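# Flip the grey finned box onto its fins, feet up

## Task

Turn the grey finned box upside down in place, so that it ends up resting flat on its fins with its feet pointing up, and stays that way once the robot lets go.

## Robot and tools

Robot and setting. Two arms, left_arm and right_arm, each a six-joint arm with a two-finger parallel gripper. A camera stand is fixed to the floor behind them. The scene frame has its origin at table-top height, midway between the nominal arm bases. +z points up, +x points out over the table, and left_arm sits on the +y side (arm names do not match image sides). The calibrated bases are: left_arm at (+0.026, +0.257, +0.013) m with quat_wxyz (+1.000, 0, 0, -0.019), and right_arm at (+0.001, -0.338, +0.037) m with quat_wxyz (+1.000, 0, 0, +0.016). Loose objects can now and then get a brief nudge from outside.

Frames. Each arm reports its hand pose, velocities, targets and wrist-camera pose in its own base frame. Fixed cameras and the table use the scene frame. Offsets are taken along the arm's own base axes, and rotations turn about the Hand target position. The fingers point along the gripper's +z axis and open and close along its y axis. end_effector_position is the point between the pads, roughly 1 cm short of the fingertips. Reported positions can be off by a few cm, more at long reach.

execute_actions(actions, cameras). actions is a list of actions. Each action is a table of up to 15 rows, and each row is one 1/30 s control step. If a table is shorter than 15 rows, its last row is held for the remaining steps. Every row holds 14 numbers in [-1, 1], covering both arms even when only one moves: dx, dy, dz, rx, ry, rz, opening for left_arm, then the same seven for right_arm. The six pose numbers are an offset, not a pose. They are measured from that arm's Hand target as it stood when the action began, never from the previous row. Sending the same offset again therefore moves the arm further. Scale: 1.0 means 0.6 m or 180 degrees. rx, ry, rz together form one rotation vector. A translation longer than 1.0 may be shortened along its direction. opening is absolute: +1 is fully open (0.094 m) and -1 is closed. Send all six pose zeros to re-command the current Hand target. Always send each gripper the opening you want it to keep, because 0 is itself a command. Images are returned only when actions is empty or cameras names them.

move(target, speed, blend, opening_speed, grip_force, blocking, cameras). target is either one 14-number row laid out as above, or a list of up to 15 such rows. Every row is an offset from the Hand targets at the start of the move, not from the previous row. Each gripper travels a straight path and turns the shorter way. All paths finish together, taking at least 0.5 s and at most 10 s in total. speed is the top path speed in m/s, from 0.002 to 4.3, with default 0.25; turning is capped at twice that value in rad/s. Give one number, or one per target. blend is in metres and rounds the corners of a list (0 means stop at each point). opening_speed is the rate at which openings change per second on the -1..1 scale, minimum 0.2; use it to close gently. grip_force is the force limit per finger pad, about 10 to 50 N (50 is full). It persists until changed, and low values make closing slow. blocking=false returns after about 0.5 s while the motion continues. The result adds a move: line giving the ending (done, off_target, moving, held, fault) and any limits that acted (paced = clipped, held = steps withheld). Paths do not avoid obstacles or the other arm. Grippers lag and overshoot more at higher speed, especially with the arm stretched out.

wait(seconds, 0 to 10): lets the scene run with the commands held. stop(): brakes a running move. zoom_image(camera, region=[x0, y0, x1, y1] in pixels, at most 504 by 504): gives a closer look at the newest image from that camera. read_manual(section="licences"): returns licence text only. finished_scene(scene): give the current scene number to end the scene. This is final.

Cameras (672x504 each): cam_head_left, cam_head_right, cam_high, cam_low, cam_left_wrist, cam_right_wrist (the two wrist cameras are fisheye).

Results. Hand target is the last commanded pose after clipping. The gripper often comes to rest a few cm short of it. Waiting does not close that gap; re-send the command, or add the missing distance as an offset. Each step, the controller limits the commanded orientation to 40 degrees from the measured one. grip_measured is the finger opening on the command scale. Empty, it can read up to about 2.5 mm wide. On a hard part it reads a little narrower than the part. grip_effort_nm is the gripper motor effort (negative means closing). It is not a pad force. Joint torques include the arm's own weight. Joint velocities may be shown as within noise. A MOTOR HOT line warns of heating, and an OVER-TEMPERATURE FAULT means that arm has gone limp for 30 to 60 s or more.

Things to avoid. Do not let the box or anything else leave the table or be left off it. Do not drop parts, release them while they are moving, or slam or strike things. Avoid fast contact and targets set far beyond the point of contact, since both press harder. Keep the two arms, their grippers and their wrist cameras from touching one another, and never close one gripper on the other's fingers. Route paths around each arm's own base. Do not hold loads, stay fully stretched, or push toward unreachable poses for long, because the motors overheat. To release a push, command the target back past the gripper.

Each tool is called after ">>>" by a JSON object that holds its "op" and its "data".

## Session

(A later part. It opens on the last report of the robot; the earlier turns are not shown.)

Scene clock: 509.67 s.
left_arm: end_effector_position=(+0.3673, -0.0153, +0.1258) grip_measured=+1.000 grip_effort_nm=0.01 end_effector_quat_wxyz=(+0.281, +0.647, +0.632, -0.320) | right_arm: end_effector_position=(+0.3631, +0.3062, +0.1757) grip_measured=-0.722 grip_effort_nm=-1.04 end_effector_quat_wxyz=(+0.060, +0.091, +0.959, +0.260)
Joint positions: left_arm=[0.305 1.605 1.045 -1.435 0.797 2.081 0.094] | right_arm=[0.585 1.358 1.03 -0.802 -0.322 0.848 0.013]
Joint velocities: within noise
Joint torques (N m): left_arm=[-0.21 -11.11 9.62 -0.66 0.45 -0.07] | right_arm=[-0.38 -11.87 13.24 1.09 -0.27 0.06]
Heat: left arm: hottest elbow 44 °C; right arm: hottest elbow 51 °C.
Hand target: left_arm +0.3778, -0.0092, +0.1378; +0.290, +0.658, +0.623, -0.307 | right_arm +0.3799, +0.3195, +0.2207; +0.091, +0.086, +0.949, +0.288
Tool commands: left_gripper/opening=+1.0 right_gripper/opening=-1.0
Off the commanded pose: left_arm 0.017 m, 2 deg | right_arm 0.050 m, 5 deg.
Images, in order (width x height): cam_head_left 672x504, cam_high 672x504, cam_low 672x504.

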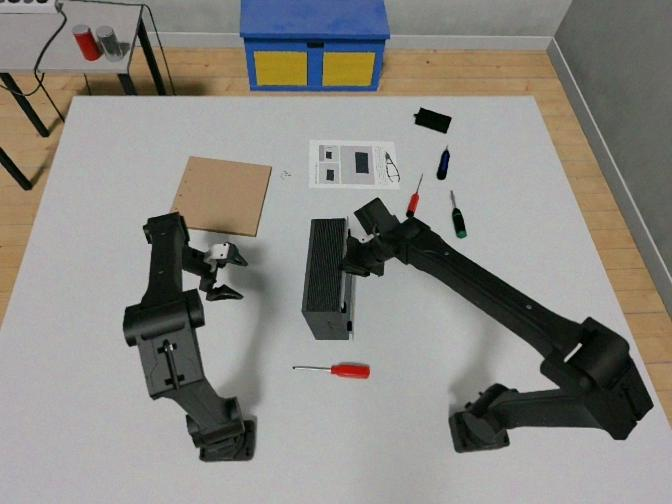

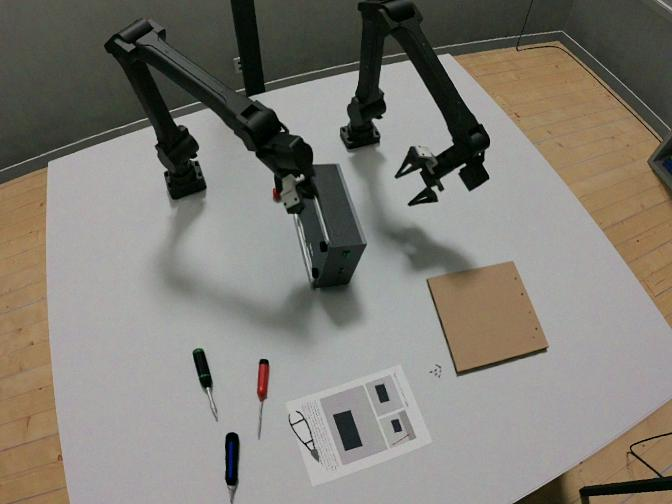

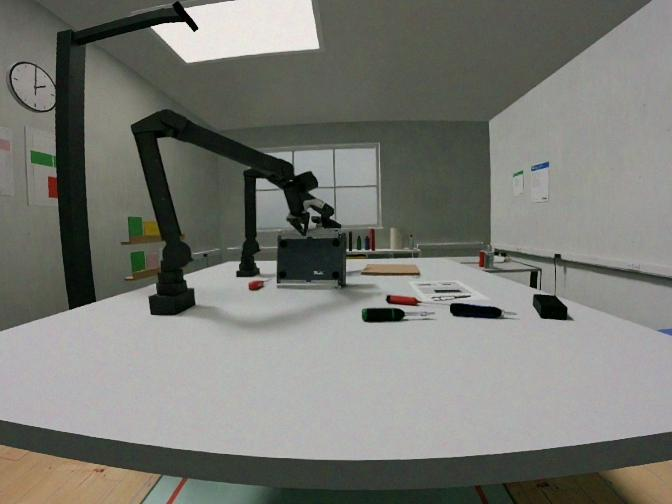

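>>> {"op": "move", "data": {"target": [-0.083,0.4,0.25,0,0,0,1, 0,0,0,0,0,0,-1], "cameras": []}}

>>> {"op": "move", "data": {"target": [0,0,0,0,0,0,1, -0.008,0.1,-0.05,-0.0666,0.0033,0,-1], "speed": 0.04, "cameras": ["cam_low","cam_high"]}}

Scene clock: 515.20 s.
left_arm: end_effector_position=(+0.3238, +0.2226, +0.2722) grip_measured=+1.000 grip_effort_nm=0.01 end_effector_quat_wxyz=(+0.261, +0.541, +0.792, -0.106) | right_arm: end_effector_position=(+0.3631, +0.3062, +0.1757) grip_measured=-0.722 grip_effort_nm=-1.04 end_effector_quat_wxyz=(+0.060, +0.091, +0.959, +0.260)
Joint positions: left_arm=[0.837 1.431 1.369 -1.669 0.551 2.081 0.094] | right_arm=[0.585 1.358 1.03 -0.802 -0.322 0.848 0.013]
Joint torques (N m): left_arm=[-0.32 -9.64 11.82 -0.18 0.55 -0.09] | right_arm=[0.26 -11.81 13.22 1.01 -0.26 0.04]
Heat: left arm: hottest elbow 44 °C; right arm: hottest elbow 51 °C.
Hand target: left_arm +0.3280, +0.2308, +0.2879; +0.291, +0.658, +0.623, -0.307 | right_arm +0.3799, +0.3195, +0.2207; +0.091, +0.086, +0.949, +0.288
Off the commanded pose: left_arm 0.018 m, 33 deg | right_arm 0.050 m, 5 deg.
joint sent to its limit (left arm) — joint 4 (wrist pitch), lower limit; joint 6 (wrist roll), upper limit. The joint targets are off in orientation, not in position.
move: off_target (left_arm, right_arm)
No camera images: "cameras" was empty.

Scene clock: 518.30 s.
left_arm: end_effector_position=(+0.3238, +0.2226, +0.2722) grip_measured=+1.000 grip_effort_nm=0.01 end_effector_quat_wxyz=(+0.261, +0.541, +0.792, -0.106) | right_arm: end_effector_position=(+0.3677, +0.3468, +0.1806) grip_measured=-0.724 grip_effort_nm=-1.04 end_effector_quat_wxyz=(+0.082, +0.093, +0.979, +0.164)
Joint positions: left_arm=[0.837 1.431 1.369 -1.669 0.551 2.081 0.094] | right_arm=[0.721 1.469 1.199 -0.946 -0.104 0.929 0.013]
Joint torques (N m): left_arm=[-0.32 -9.64 11.88 -0.18 0.56 -0.08] | right_arm=[1.96 -8.41 11.82 2.55 -0.24 0.02]
Heat: left arm: hottest elbow 45 °C; right arm: hottest elbow 51 °C.
Hand target: left_arm +0.3280, +0.2308, +0.2879; +0.291, +0.658, +0.623, -0.307 | right_arm +0.3751, +0.3795, +0.1907; +0.095, +0.078, +0.975, +0.187
Off the commanded pose: left_arm 0.018 m, 33 deg | right_arm 0.035 m, 3 deg.
joint sent to its limit (left arm) — joint 4 (wrist pitch), lower limit; joint 6 (wrist roll), upper limit. The joint targets are off in orientation, not in position.
move: off_target (left_arm, right_arm)
Images, in order (width x height): cam_high 672x504, cam_low 672x504.

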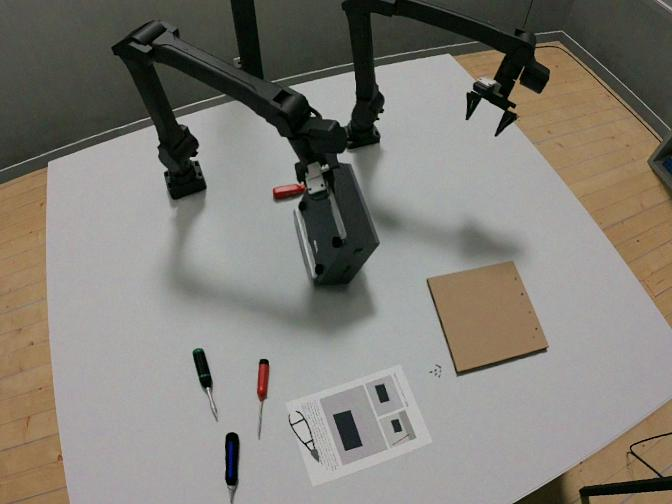

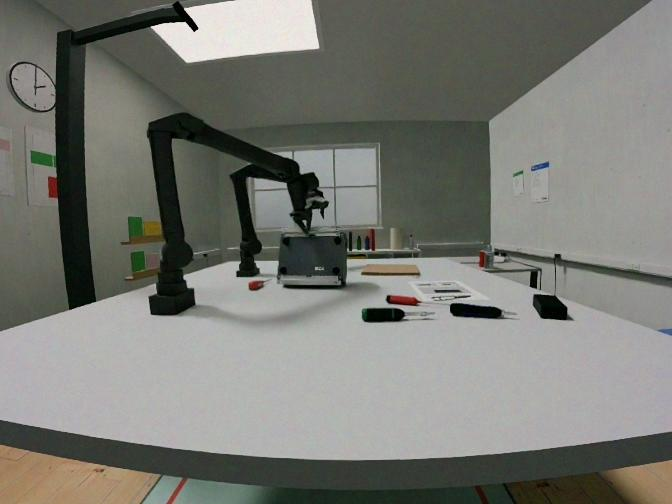

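>>> {"op": "zoom_image", "data": {"camera": "cam_low", "region": [240, 200, 390, 312]}}

>>> {"op": "move", "data": {"target": [0,0,0,0,0,0,1, 0,0.03,-0.035,-0.03,0,0,-1], "speed": 0.04, "cameras": ["cam_low","cam_head_left"]}}

>>> {"op": "zoom_image", "data": {"camera": "cam_low", "region": [240, 200, 390, 312]}}

Scaled by 3.360.

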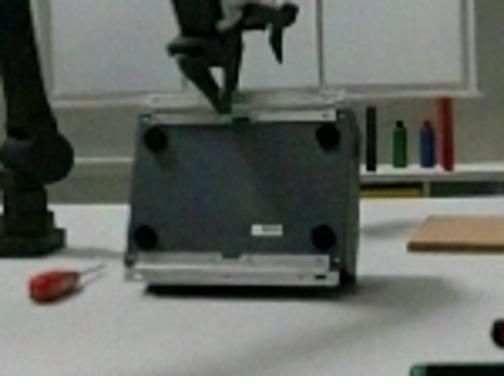

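Scene clock: 525.33 s.
left_arm: end_effector_position=(+0.3238, +0.2226, +0.2722) grip_measured=+1.000 grip_effort_nm=0.01 end_effector_quat_wxyz=(+0.261, +0.541, +0.792, -0.106) | right_arm: end_effector_position=(+0.3719, +0.3727, +0.1801) grip_measured=-0.708 grip_effort_nm=-1.04 end_effector_quat_wxyz=(+0.099, +0.087, +0.982, +0.135)
Joint positions: left_arm=[0.837 1.431 1.369 -1.669 0.551 2.081 0.094] | right_arm=[0.779 1.533 1.276 -0.978 -0.024 0.96 0.014]
Joint torques (N m): left_arm=[-0.38 -9.76 11.86 -0.2 0.56 -0.08] | right_arm=[2.02 -7.88 10.02 2.39 -0.07 -0.08]
Heat: left arm: hottest elbow 46 °C; right arm: hottest elbow 52 °C.
Hand target: left_arm +0.3280, +0.2308, +0.2879; +0.291, +0.658, +0.623, -0.307 | right_arm +0.3752, +0.3974, +0.1698; +0.099, +0.073, +0.982, +0.141
Off the commanded pose: left_arm 0.018 m, 33 deg | right_arm 0.027 m, 2 deg.
joint sent to its limit (left arm) — joint 4 (wrist pitch), lower limit; joint 6 (wrist roll), upper limit. The joint targets are off in orientation, not in position.
move: off_target (left_arm, right_arm)
Images, in order (width x height): cam_head_left 672x504, cam_low 672x504.

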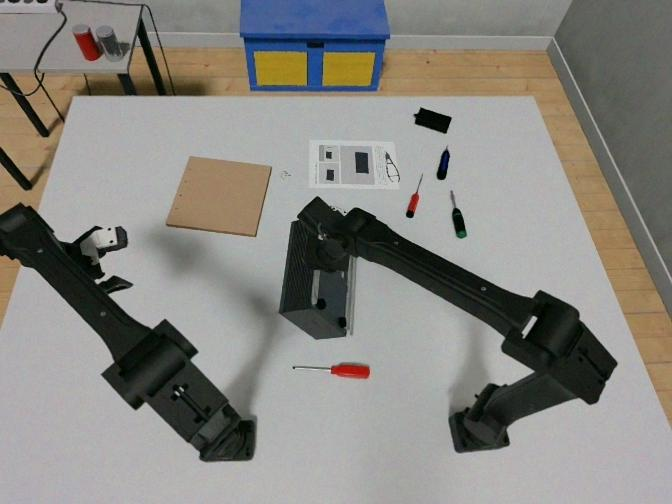

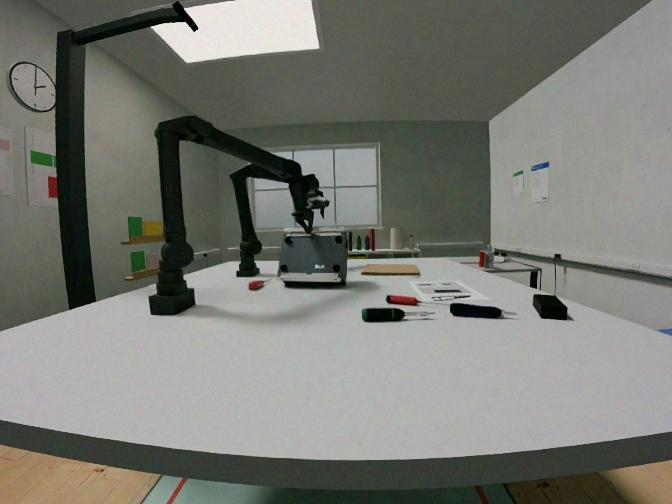

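Scaled by 3.360.

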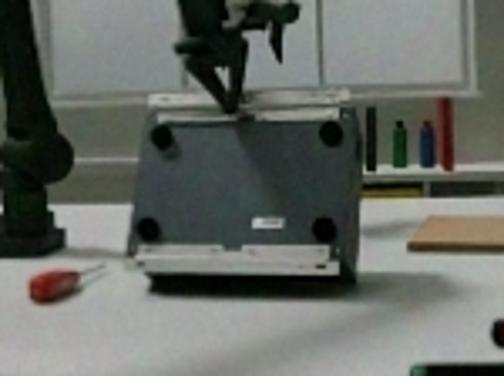

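>>> {"op": "move", "data": {"target": [0,0,0,0,0,0,1, 0,-0.065,-0.005,0.035,0,0,-1], "speed": 0.04, "cameras": ["cam_low","cam_head_left"]}}

>>> {"op": "zoom_image", "data": {"camera": "cam_low", "region": [240, 200, 390, 312]}}

Scene clock: 534.30 s.
left_arm: end_effector_position=(+0.3238, +0.2226, +0.2722) grip_measured=+1.000 grip_effort_nm=0.01 end_effector_quat_wxyz=(+0.261, +0.541, +0.792, -0.106) | right_arm: end_effector_position=(+0.3685, +0.3505, +0.1801) grip_measured=-0.705 grip_effort_nm=-1.04 end_effector_quat_wxyz=(+0.092, +0.088, +0.974, +0.185)
Joint positions: left_arm=[0.837 1.431 1.369 -1.669 0.551 2.081 0.094] | right_arm=[0.721 1.455 1.171 -0.887 -0.118 0.926 0.014]
Joint torques (N m): left_arm=[-0.26 -9.58 11.9 -0.18 0.56 -0.08] | right_arm=[-1.08 -8.53 7.2 3.36 -0.66 -0.26]
Heat: left arm: hottest elbow 48 °C; right arm: hottest elbow 51 °C.
Hand target: left_arm +0.3280, +0.2308, +0.2879; +0.291, +0.658, +0.623, -0.307 | right_arm +0.3753, +0.3585, +0.1667; +0.094, +0.079, +0.973, +0.195
Off the commanded pose: left_arm 0.018 m, 33 deg | right_arm 0.017 m, 2 deg.
joint sent to its limit (left arm) — joint 4 (wrist pitch), lower limit; joint 6 (wrist roll), upper limit. The joint targets are off in orientation, not in position.
move: off_target (left_arm, right_arm)
Images, in order (width x height): cam_head_left 672x504, cam_low 672x504.

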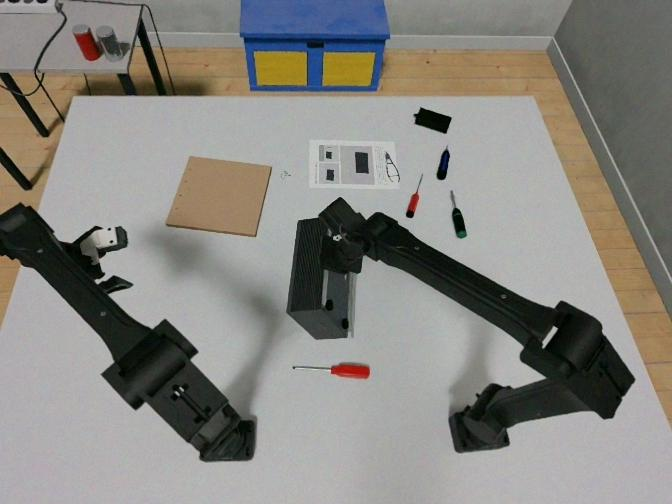

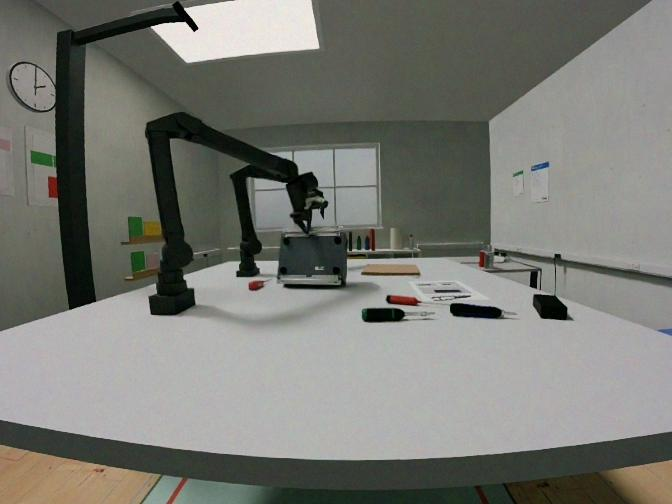

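Scaled by 3.360.

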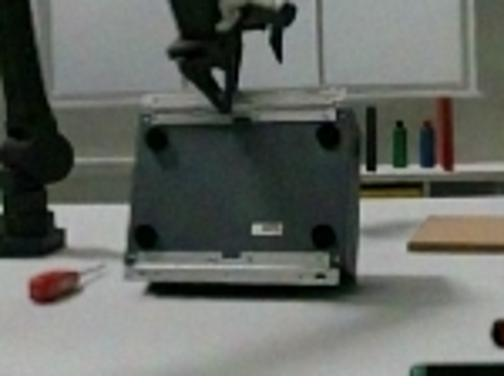

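>>> {"op": "move", "data": {"target": [0,0,0,0,0,0,1, 0,0.02,0.02,0,0,0,-1], "speed": 0.04, "cameras": []}}

>>> {"op": "move", "data": {"target": [0,0,0,0,0,0,1, 0,0,0,0,0,0,-0.5], "opening_speed": 0.3, "cameras": ["cam_low","cam_head_left"]}}

>>> {"op": "zoom_image", "data": {"camera": "cam_low", "region": [240, 200, 390, 312]}}

Scene clock: 548.93 s.
left_arm: end_effector_position=(+0.3238, +0.2226, +0.2722) grip_measured=+1.000 grip_effort_nm=0.01 end_effector_quat_wxyz=(+0.261, +0.541, +0.792, -0.106) | right_arm: end_effector_position=(+0.3684, +0.3505, +0.1801) grip_measured=-0.705 grip_effort_nm=-1.04 end_effector_quat_wxyz=(+0.092, +0.088, +0.974, +0.185)
Joint positions: left_arm=[0.837 1.431 1.369 -1.669 0.551 2.081 0.094] | right_arm=[0.721 1.454 1.17 -0.886 -0.118 0.926 0.014]
Joint torques (N m): left_arm=[-0.38 -9.7 11.88 -0.18 0.57 -0.08] | right_arm=[0.79 -7.12 10.4 2.15 -0.32 -0.03]
Heat: left arm: hottest elbow 49 °C; right arm: hottest elbow 48 °C.
Hand target: left_arm +0.3280, +0.2308, +0.2879; +0.291, +0.658, +0.623, -0.307 | right_arm +0.3752, +0.3704, +0.1788; +0.094, +0.079, +0.973, +0.195
Off the commanded pose: left_arm 0.018 m, 33 deg | right_arm 0.021 m, 2 deg.
joint sent to its limit (left arm) — joint 4 (wrist pitch), lower limit; joint 6 (wrist roll), upper limit. The joint targets are off in orientation, not in position.
move: off_target (left_arm, right_arm)
No camera images: "cameras" was empty.

Scene clock: 550.90 s.
left_arm: end_effector_position=(+0.3238, +0.2226, +0.2722) grip_measured=+1.000 grip_effort_nm=0.01 end_effector_quat_wxyz=(+0.261, +0.541, +0.792, -0.106) | right_arm: end_effector_position=(+0.3723, +0.3589, +0.1809) grip_measured=-0.503 grip_effort_nm=0.09 end_effector_quat_wxyz=(+0.096, +0.084, +0.972, +0.195)
Joint positions: left_arm=[0.837 1.431 1.369 -1.669 0.551 2.081 0.094] | right_arm=[0.726 1.465 1.178 -0.863 -0.125 0.926 0.023]
Joint torques (N m): left_arm=[-0.38 -9.7 11.86 -0.18 0.56 -0.08] | right_arm=[0.38 -8.53 9.87 1.42 -0.06 -0.08]
Heat: left arm: hottest elbow 50 °C; right arm: hottest elbow 48 °C.
Hand target: left_arm +0.3280, +0.2308, +0.2879; +0.291, +0.658, +0.623, -0.307 | right_arm +0.3752, +0.3704, +0.1787; +0.094, +0.079, +0.973, +0.195
Off the commanded pose: left_arm 0.018 m, 33 deg | right_arm 0.012 m, 1 deg.
joint sent to its limit (left arm) — joint 4 (wrist pitch), lower limit; joint 6 (wrist roll), upper limit. The joint targets are off in orientation, not in position.
move: off_target (left_arm, right_arm)
Images, in order (width x height): cam_head_left 672x504, cam_low 672x504.

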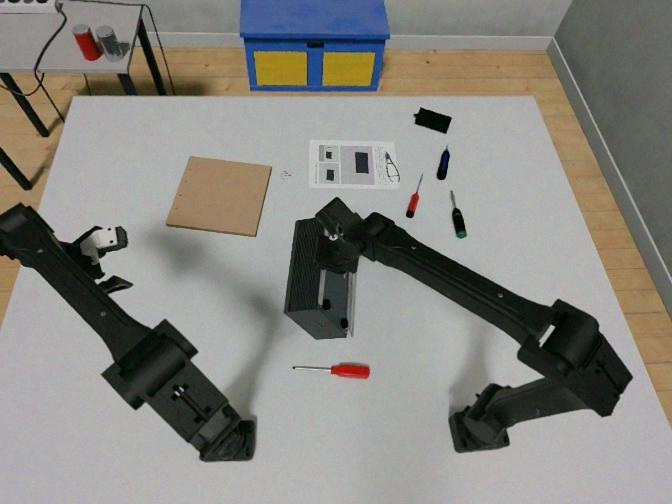

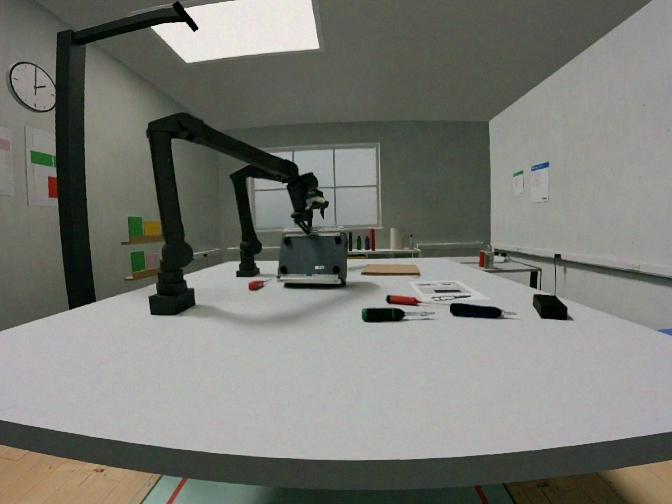

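Scaled by 3.360.

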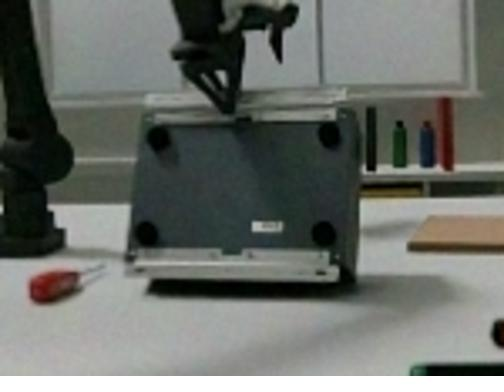

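>>> {"op": "move", "data": {"target": [0,0,0,0,0,0,1, 0,-0.01,0,0,0,0,-0.25], "opening_speed": 0.3, "speed": 0.05, "cameras": ["cam_low","cam_right_wrist"]}}

>>> {"op": "zoom_image", "data": {"camera": "cam_low", "region": [240, 200, 390, 312]}}

Scene clock: 557.40 s.
left_arm: end_effector_position=(+0.3238, +0.2226, +0.2722) grip_measured=+1.000 grip_effort_nm=0.01 end_effector_quat_wxyz=(+0.261, +0.541, +0.792, -0.106) | right_arm: end_effector_position=(+0.3722, +0.3595, +0.1828) grip_measured=-0.253 grip_effort_nm=0.09 end_effector_quat_wxyz=(+0.096, +0.084, +0.972, +0.197)
Joint positions: left_arm=[0.837 1.431 1.369 -1.669 0.551 2.081 0.094] | right_arm=[0.726 1.463 1.18 -0.863 -0.128 0.926 0.035]
Joint torques (N m): left_arm=[-0.32 -9.7 11.85 -0.18 0.56 -0.08] | right_arm=[-0.44 -9 9.05 1.28 -0.09 -0.12]
Heat: left arm: hottest elbow 50 °C; right arm: hottest elbow 49 °C.
Hand target: left_arm +0.3280, +0.2308, +0.2879; +0.291, +0.658, +0.623, -0.307 | right_arm +0.3753, +0.3644, +0.1788; +0.094, +0.079, +0.973, +0.195
Off the commanded pose: left_arm 0.018 m, 33 deg | right_arm 0.007 m, 1 deg.
joint sent to its limit (left arm) — joint 4 (wrist pitch), lower limit; joint 6 (wrist roll), upper limit. The joint targets are off in orientation, not in position.
move: off_target (left_arm)
Images, in order (width x height): cam_low 672x504, cam_right_wrist 672x504.

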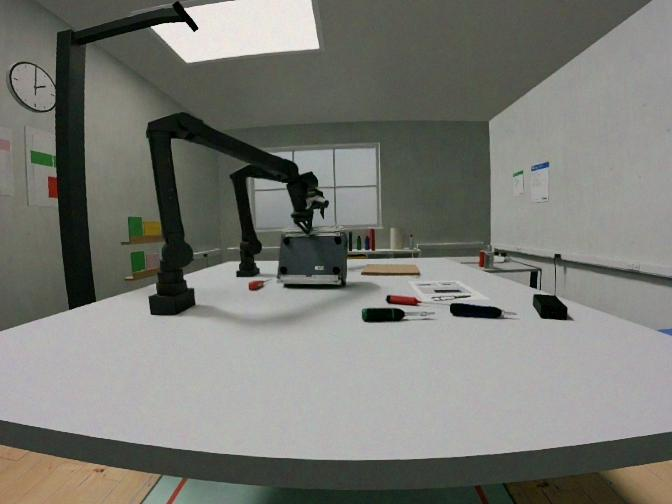

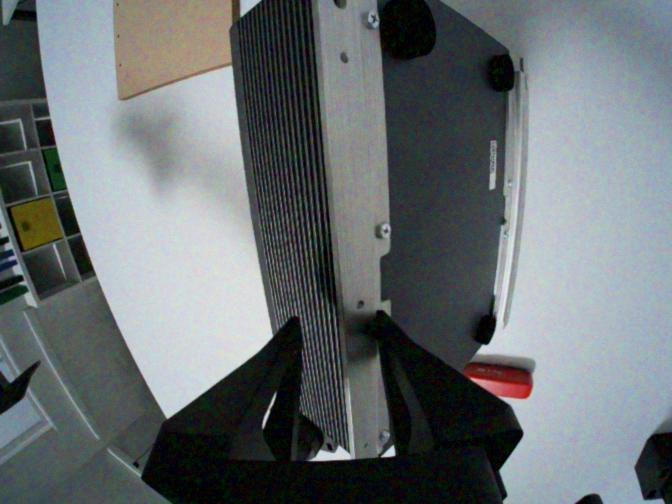

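Scaled by 3.360.

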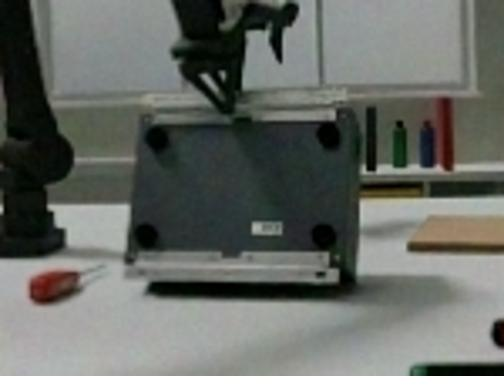

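>>> {"op": "move", "data": {"target": [[0,0,0,0,0,0,1, -0.0267,-0.0446,0.11,0,0,0,-0.25],[0,0,0,0,0,0,1, -0.07,-0.14,0.34,0,0,0,-0.25]], "blend": 0.01, "speed": [0.06,0.15], "cameras": ["cam_low","cam_head_left","cam_high"]}}

>>> {"op": "zoom_image", "data": {"camera": "cam_low", "region": [240, 200, 390, 312]}}

Scene clock: 569.73 s.
left_arm: end_effector_position=(+0.3238, +0.2226, +0.2722) grip_measured=+1.000 grip_effort_nm=0.01 end_effector_quat_wxyz=(+0.261, +0.541, +0.792, -0.106) | right_arm: end_effector_position=(+0.3248, +0.2812, +0.3617) grip_measured=-0.251 grip_effort_nm=0.05 end_effector_quat_wxyz=(+0.080, +0.079, +0.977, +0.183)
Joint positions: left_arm=[0.837 1.431 1.369 -1.669 0.551 2.081 0.094] | right_arm=[0.649 1.25 1.46 -1.413 -0.163 0.841 0.035]
Joint torques (N m): left_arm=[-0.21 -9.76 11.89 -0.17 0.57 -0.07] | right_arm=[-2.14 -8.35 11.77 0.94 -0.27 -0.14]
Heat: left arm: hottest elbow 51 °C; right arm: hottest elbow 49 °C.
Hand target: left_arm +0.3280, +0.2308, +0.2879; +0.291, +0.658, +0.623, -0.307 | right_arm +0.3333, +0.2805, +0.3827; +0.094, +0.079, +0.973, +0.195
Off the commanded pose: left_arm 0.018 m, 33 deg | right_arm 0.023 m, 2 deg.
joint sent to its limit (left arm) — joint 4 (wrist pitch), lower limit; joint 6 (wrist roll), upper limit. The joint targets are off in orientation, not in position.
move: off_target (left_arm, right_arm)
Images, in order (width x height): cam_head_left 672x504, cam_high 672x504, cam_low 672x504.

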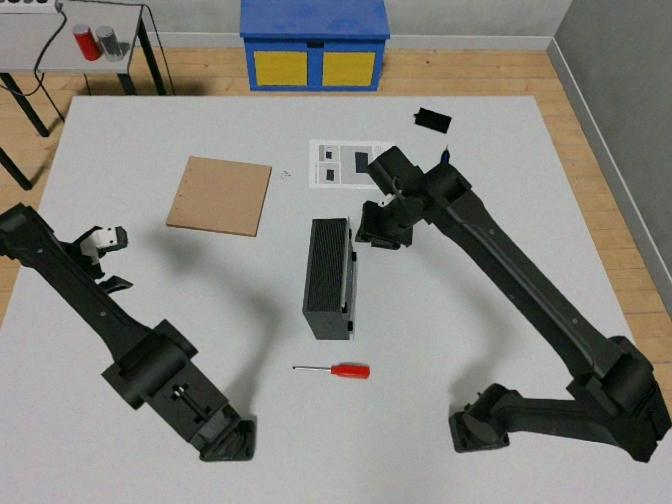

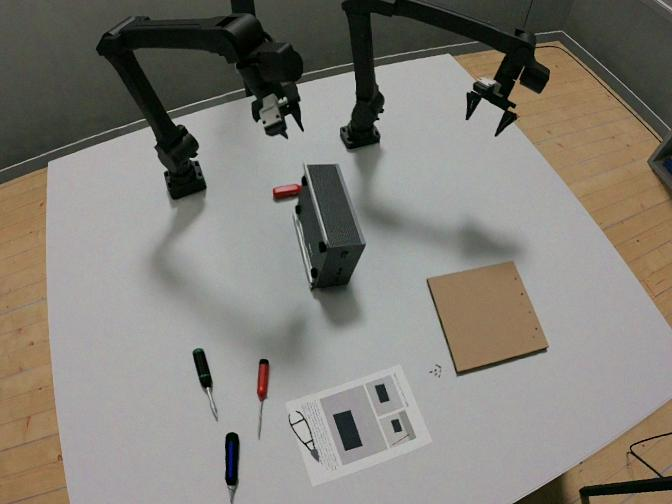

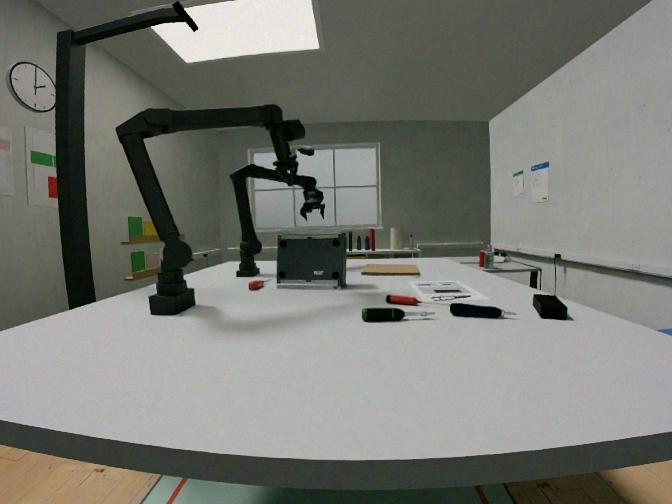

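Scaled by 3.360.

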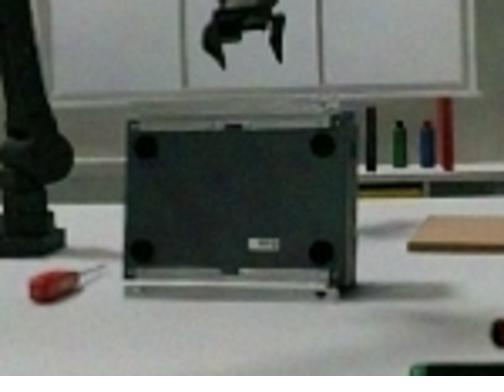

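>>> {"op": "move", "data": {"target": [0,0,0,0,0,0,1, 0,-0.3,0.0,0,0,0,0], "speed": 0.2, "cameras": ["cam_low","cam_head_left","cam_high"]}}

>>> {"op": "zoom_image", "data": {"camera": "cam_low", "region": [240, 200, 390, 312]}}

>>> {"op": "zoom_image", "data": {"camera": "cam_high", "region": [250, 140, 420, 310]}}

>>> {"op": "zoom_image", "data": {"camera": "cam_head_left", "region": [260, 200, 400, 350]}}

Scene clock: 583.70 s.
left_arm: end_effector_position=(+0.3238, +0.2226, +0.2722) grip_measured=+1.000 grip_effort_nm=0.01 end_effector_quat_wxyz=(+0.261, +0.541, +0.792, -0.106) | right_arm: end_effector_position=(+0.3335, +0.1052, +0.3790) grip_measured=-0.001 grip_effort_nm=0.07 end_effector_quat_wxyz=(+0.092, +0.077, +0.974, +0.194)
Joint positions: left_arm=[0.837 1.431 1.369 -1.669 0.551 2.081 0.094] | right_arm=[0.141 1.109 1.396 -1.582 -0.337 0.347 0.047]
Joint torques (N m): left_arm=[-0.26 -9.7 11.88 -0.18 0.56 -0.08] | right_arm=[-1.96 -5.71 8.4 0.84 -0.31 -0.18]
Heat: left arm: hottest elbow 52 °C; right arm: hottest elbow 51 °C.
Hand target: left_arm +0.3280, +0.2308, +0.2879; +0.291, +0.658, +0.623, -0.307 | right_arm +0.3332, +0.1005, +0.3827; +0.094, +0.079, +0.973, +0.195
Off the commanded pose: left_arm 0.018 m, 33 deg | right_arm 0.006 m, 0 deg.
joint sent to its limit (left arm) — joint 4 (wrist pitch), lower limit; joint 6 (wrist roll), upper limit. The joint targets are off in orientation, not in position.
move: off_target (left_arm)
Images, in order (width x height): cam_head_left 672x504, cam_high 672x504, cam_low 672x504.

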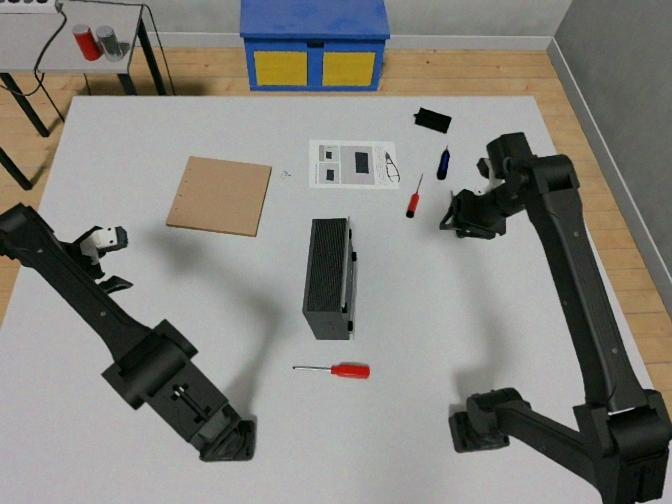

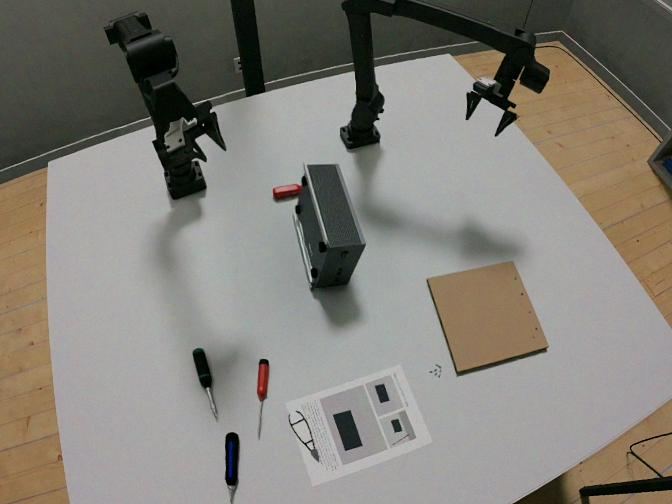

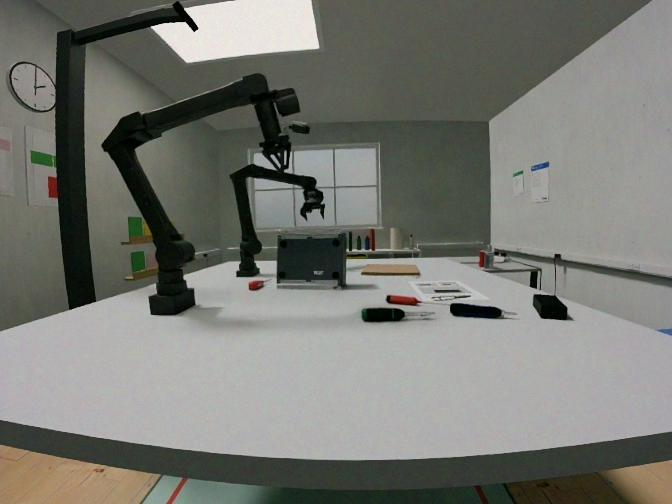

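Scaled by 3.360.

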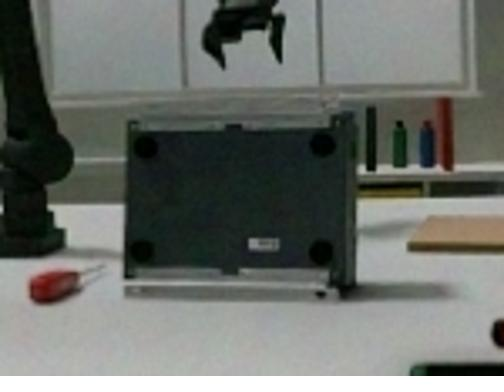

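Scaled by 2.965.

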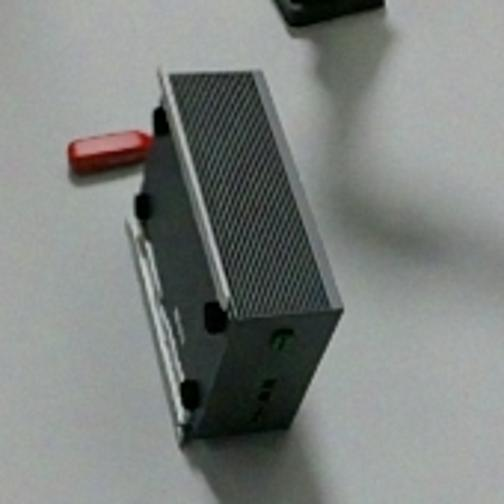

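Scaled by 3.360.

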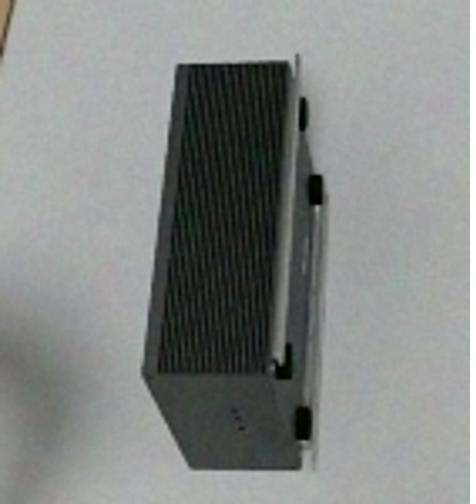

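>>> {"op": "move", "data": {"target": [[0.195,-0.385,-0.15,-0.111,0.0058,0,1, 0,-0.2,0,0,0,0,0],[0.195,-0.585,-0.40,-0.111,0.0058,0,1, 0,-0.2,0,0,0,0,0]], "blend": 0.03, "speed": 0.2, "cameras": ["cam_left_wrist","cam_head_left","cam_high"]}}

Scene clock: 675.13 s.
left_arm: end_effector_position=(+0.4464, -0.1180, +0.0556) grip_measured=+1.000 grip_effort_nm=0.01 end_effector_quat_wxyz=(+0.400, +0.600, +0.558, -0.409) | right_arm: end_effector_position=(+0.3307, -0.0140, +0.3762) grip_measured=-0.001 grip_effort_nm=0.07 end_effector_quat_wxyz=(+0.113, +0.082, +0.972, +0.190)
Joint positions: left_arm=[0.1 1.935 1.127 -1.145 1.19 2.003 0.094] | right_arm=[-0.255 1.117 1.396 -1.68 -0.416 -0.051 0.047]
Joint torques (N m): left_arm=[-1.14 -12.63 5.46 0.32 0.78 -0.35] | right_arm=[-1.73 -4.54 9.35 0.51 -0.41 -0.16]
Heat: left arm: hottest elbow 53 °C; right arm: hottest elbow 47 °C.
Hand target: left_arm +0.4449, -0.1202, +0.0477; +0.395, +0.595, +0.563, -0.417 | right_arm +0.3332, -0.0194, +0.3829; +0.094, +0.078, +0.973, +0.195
Off the commanded pose: left_arm 0.008 m, 1 deg | right_arm 0.009 m, 2 deg.
joint sent to its limit (right arm) — joint 4 (wrist pitch), lower limit. The joint targets are off in orientation, not in position.
move: done
Images, in order (width x height): cam_head_left 672x504, cam_high 672x504, cam_left_wrist 672x504.

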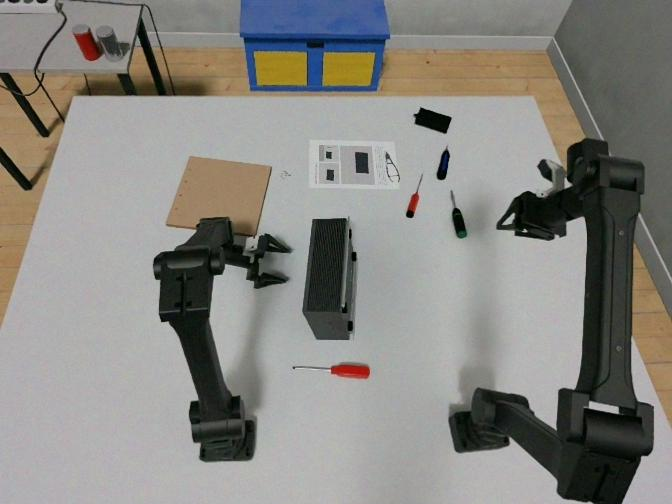

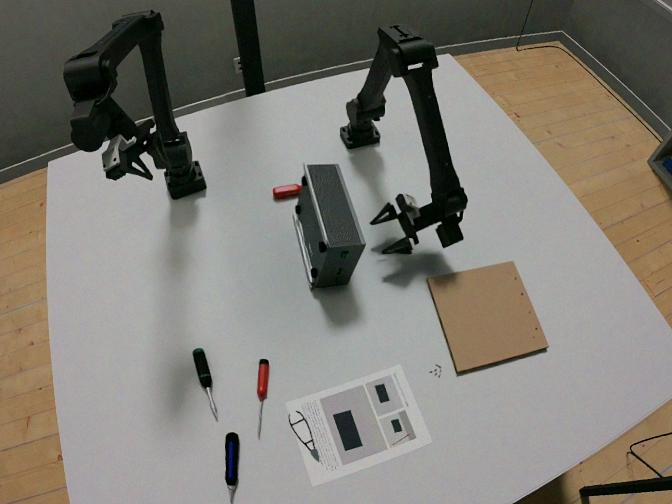

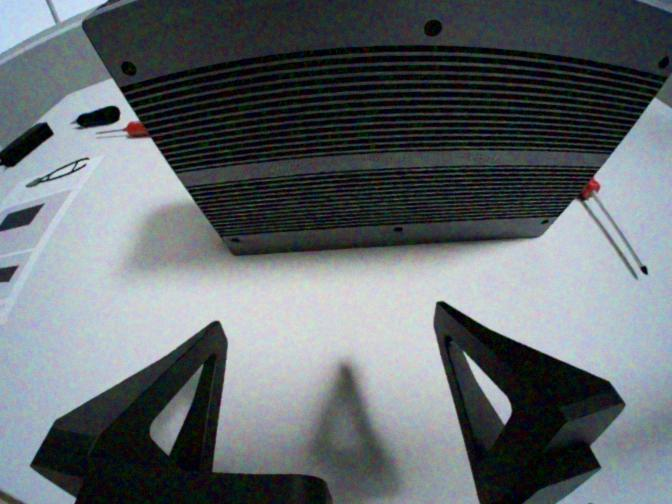

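>>> {"op": "move", "data": {"target": [[-0.092,-0.1,-0.05,0,0,0.0028,1, 0,0,0,0,0,0,0],[-0.092,-0.2,-0.05,0,0,0.0028,1, 0,0,0,0,0,0,0]], "speed": [0.15,0.05], "cameras": ["cam_left_wrist","cam_head_left"]}}

Scene clock: 762.10 s.
left_arm: end_effector_position=(+0.3928, -0.2229, +0.0076) grip_measured=+1.000 grip_effort_nm=0.01 end_effector_quat_wxyz=(+0.396, +0.583, +0.579, -0.410) | right_arm: end_effector_position=(+0.3307, -0.0140, +0.3762) grip_measured=-0.001 grip_effort_nm=0.07 end_effector_quat_wxyz=(+0.113, +0.082, +0.972, +0.190)
Joint positions: left_arm=[-0.149 1.859 0.786 -0.17 1.191 1.206 0.094] | right_arm=[-0.255 1.117 1.396 -1.68 -0.416 -0.051 0.047]
Joint torques (N m): left_arm=[-4.01 -13.33 5.05 1.78 0.93 -0.49] | right_arm=[-1.49 -4.48 9.29 0.7 -0.49 -0.18]
Heat: left arm: hottest elbow 42 °C; right arm: hottest elbow 48 °C.
Hand target: left_arm +0.3896, -0.2404, +0.0177; +0.396, +0.592, +0.566, -0.415 | right_arm +0.3332, -0.0194, +0.3829; +0.094, +0.078, +0.973, +0.195
Off the commanded pose: left_arm 0.020 m, 2 deg | right_arm 0.009 m, 2 deg.
joint sent to its limit (right arm) — joint 4 (wrist pitch), lower limit. The joint targets are off in orientation, not in position.
move: off_target (left_arm)
Images, in order (width x height): cam_head_left 672x504, cam_left_wrist 672x504.

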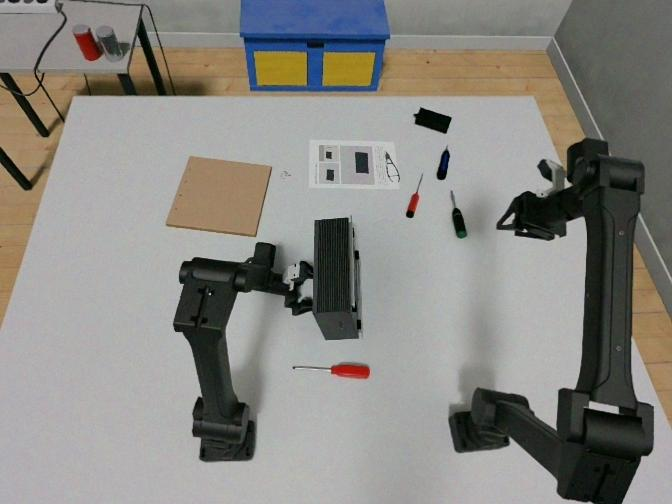

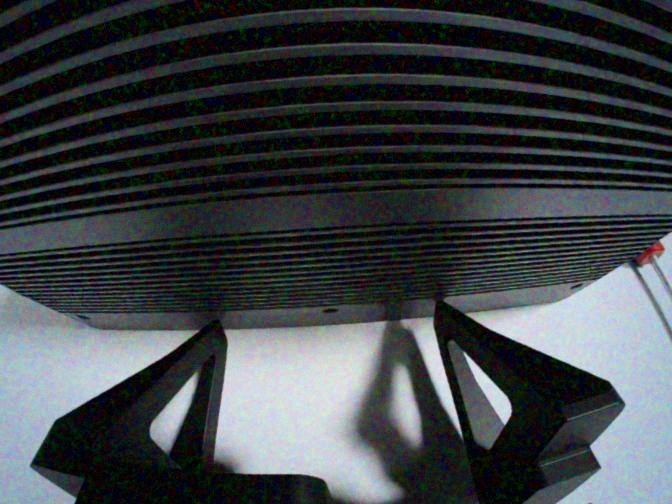

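>>> {"op": "move", "data": {"target": [0.0,-0.1,0.005,0,0,0,1, 0,0,0,0,0,0,0], "speed": 0.05, "cameras": ["cam_left_wrist","cam_head_left","cam_low"]}}

Scene clock: 768.90 s.
left_arm: end_effector_position=(+0.3933, -0.2802, +0.0118) grip_measured=+1.000 grip_effort_nm=0.01 end_effector_quat_wxyz=(+0.394, +0.584, +0.583, -0.405) | right_arm: end_effector_position=(+0.3307, -0.0140, +0.3762) grip_measured=-0.001 grip_effort_nm=0.07 end_effector_quat_wxyz=(+0.113, +0.082, +0.972, +0.190)
Joint positions: left_arm=[-0.289 1.858 0.767 0.13 1.114 0.896 0.094] | right_arm=[-0.255 1.117 1.396 -1.68 -0.416 -0.051 0.047]
Joint torques (N m): left_arm=[-4.42 -12.4 5.96 2.63 1.07 -0.48] | right_arm=[-1.61 -4.95 9.39 0.57 -0.5 -0.16]
Heat: left arm: hottest elbow 41 °C; right arm: hottest elbow 48 °C.
Hand target: left_arm +0.3896, -0.3003, +0.0208; +0.396, +0.593, +0.565, -0.415 | right_arm +0.3332, -0.0194, +0.3829; +0.094, +0.078, +0.973, +0.195
Off the commanded pose: left_arm 0.022 m, 3 deg | right_arm 0.009 m, 2 deg.
joint sent to its limit (right arm) — joint 4 (wrist pitch), lower limit. The joint targets are off in orientation, not in position.
move: off_target (left_arm)
Images, in order (width x height): cam_head_left 672x504, cam_low 672x504, cam_left_wrist 672x504.

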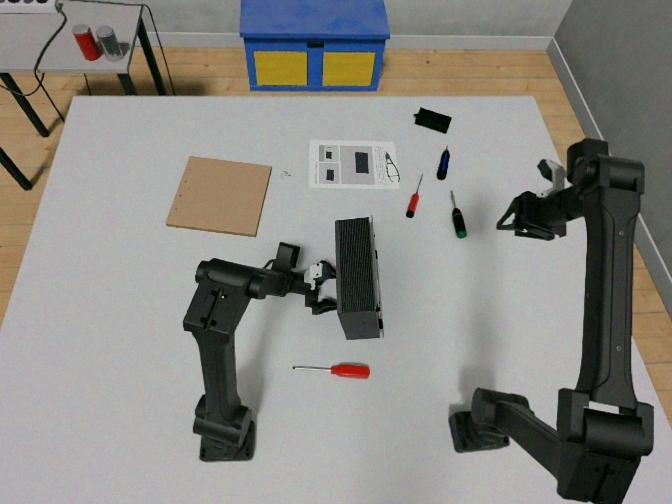

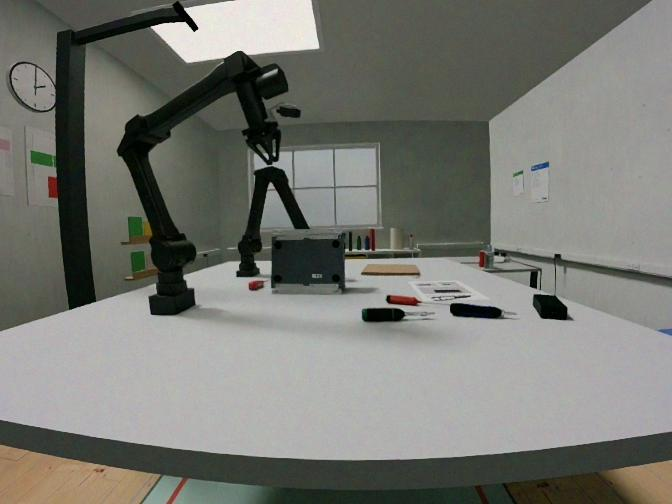

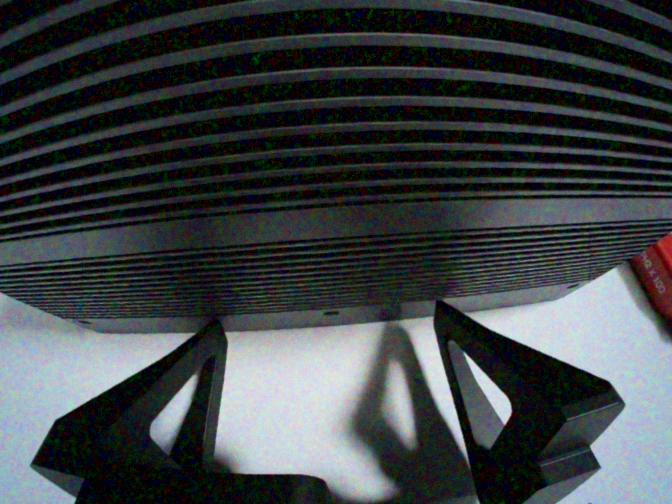

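>>> {"op": "move", "data": {"target": [0.0,-0.067,0.0,0,0,-0.01,1, 0,0,0,0,0,0,0], "speed": 0.05, "cameras": ["cam_left_wrist","cam_head_left","cam_low"]}}

>>> {"op": "zoom_image", "data": {"camera": "cam_head_left", "region": [260, 200, 400, 350]}}

Scene clock: 782.80 s.
left_arm: end_effector_position=(+0.3859, -0.3128, +0.0129) grip_measured=+1.000 grip_effort_nm=0.01 end_effector_quat_wxyz=(+0.384, +0.587, +0.582, -0.413) | right_arm: end_effector_position=(+0.3307, -0.0140, +0.3762) grip_measured=-0.001 grip_effort_nm=0.07 end_effector_quat_wxyz=(+0.113, +0.082, +0.972, +0.190)
Joint positions: left_arm=[-0.366 1.867 0.776 0.204 1.08 0.793 0.094] | right_arm=[-0.255 1.117 1.396 -1.68 -0.416 -0.051 0.047]
Joint torques (N m): left_arm=[-5.07 -10.75 8.49 2.55 1.05 -0.37] | right_arm=[-1.67 -5.25 9.33 0.47 -0.45 -0.14]
Heat: left arm: hottest elbow 41 °C; right arm: hottest elbow 48 °C.
Hand target: left_arm +0.3896, -0.3405, +0.0207; +0.390, +0.601, +0.556, -0.421 | right_arm +0.3332, -0.0194, +0.3829; +0.094, +0.078, +0.973, +0.195
Off the commanded pose: left_arm 0.029 m, 4 deg | right_arm 0.009 m, 2 deg.
joint sent to its limit (right arm) — joint 4 (wrist pitch), lower limit. The joint targets are off in orientation, not in position.
move: off_target (left_arm)
Images, in order (width x height): cam_head_left 672x504, cam_low 672x504, cam_left_wrist 672x504.

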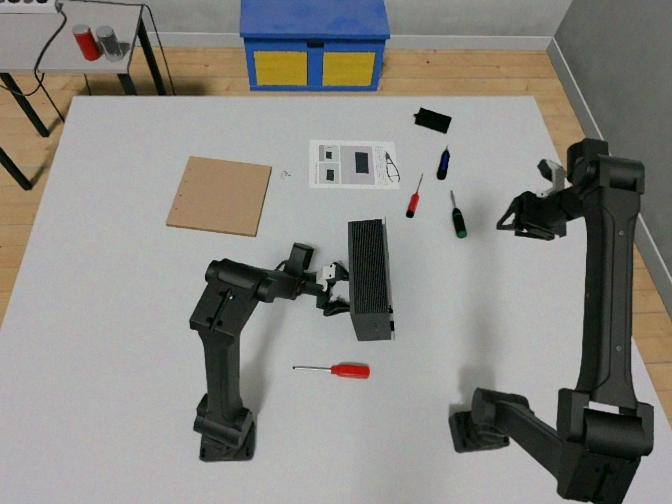

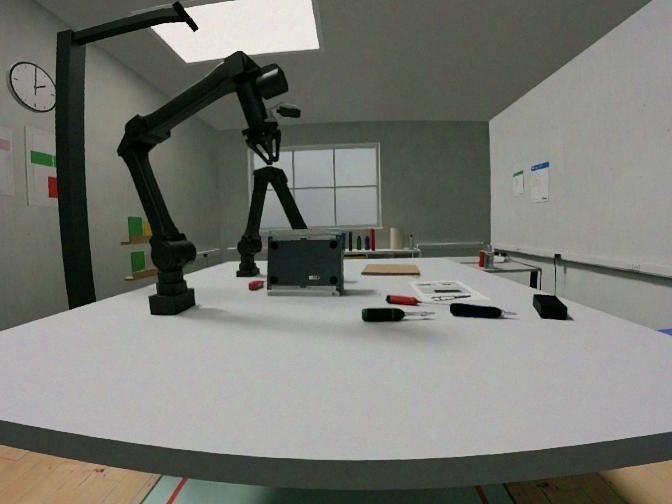

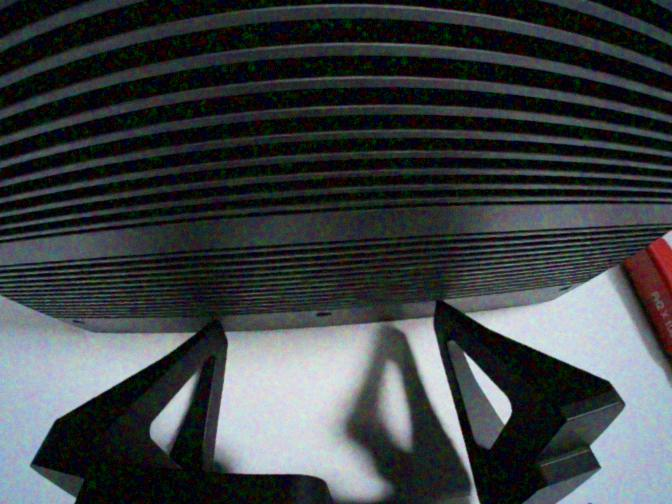

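Scaled by 3.360.

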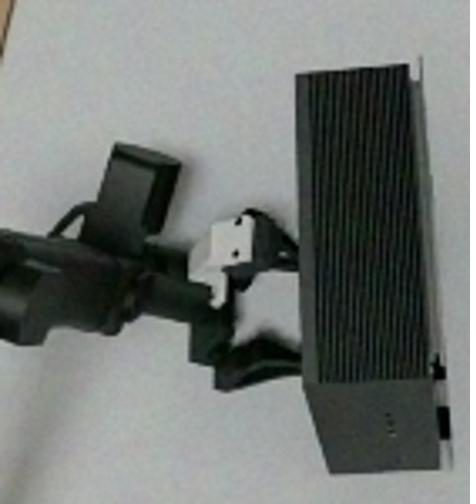

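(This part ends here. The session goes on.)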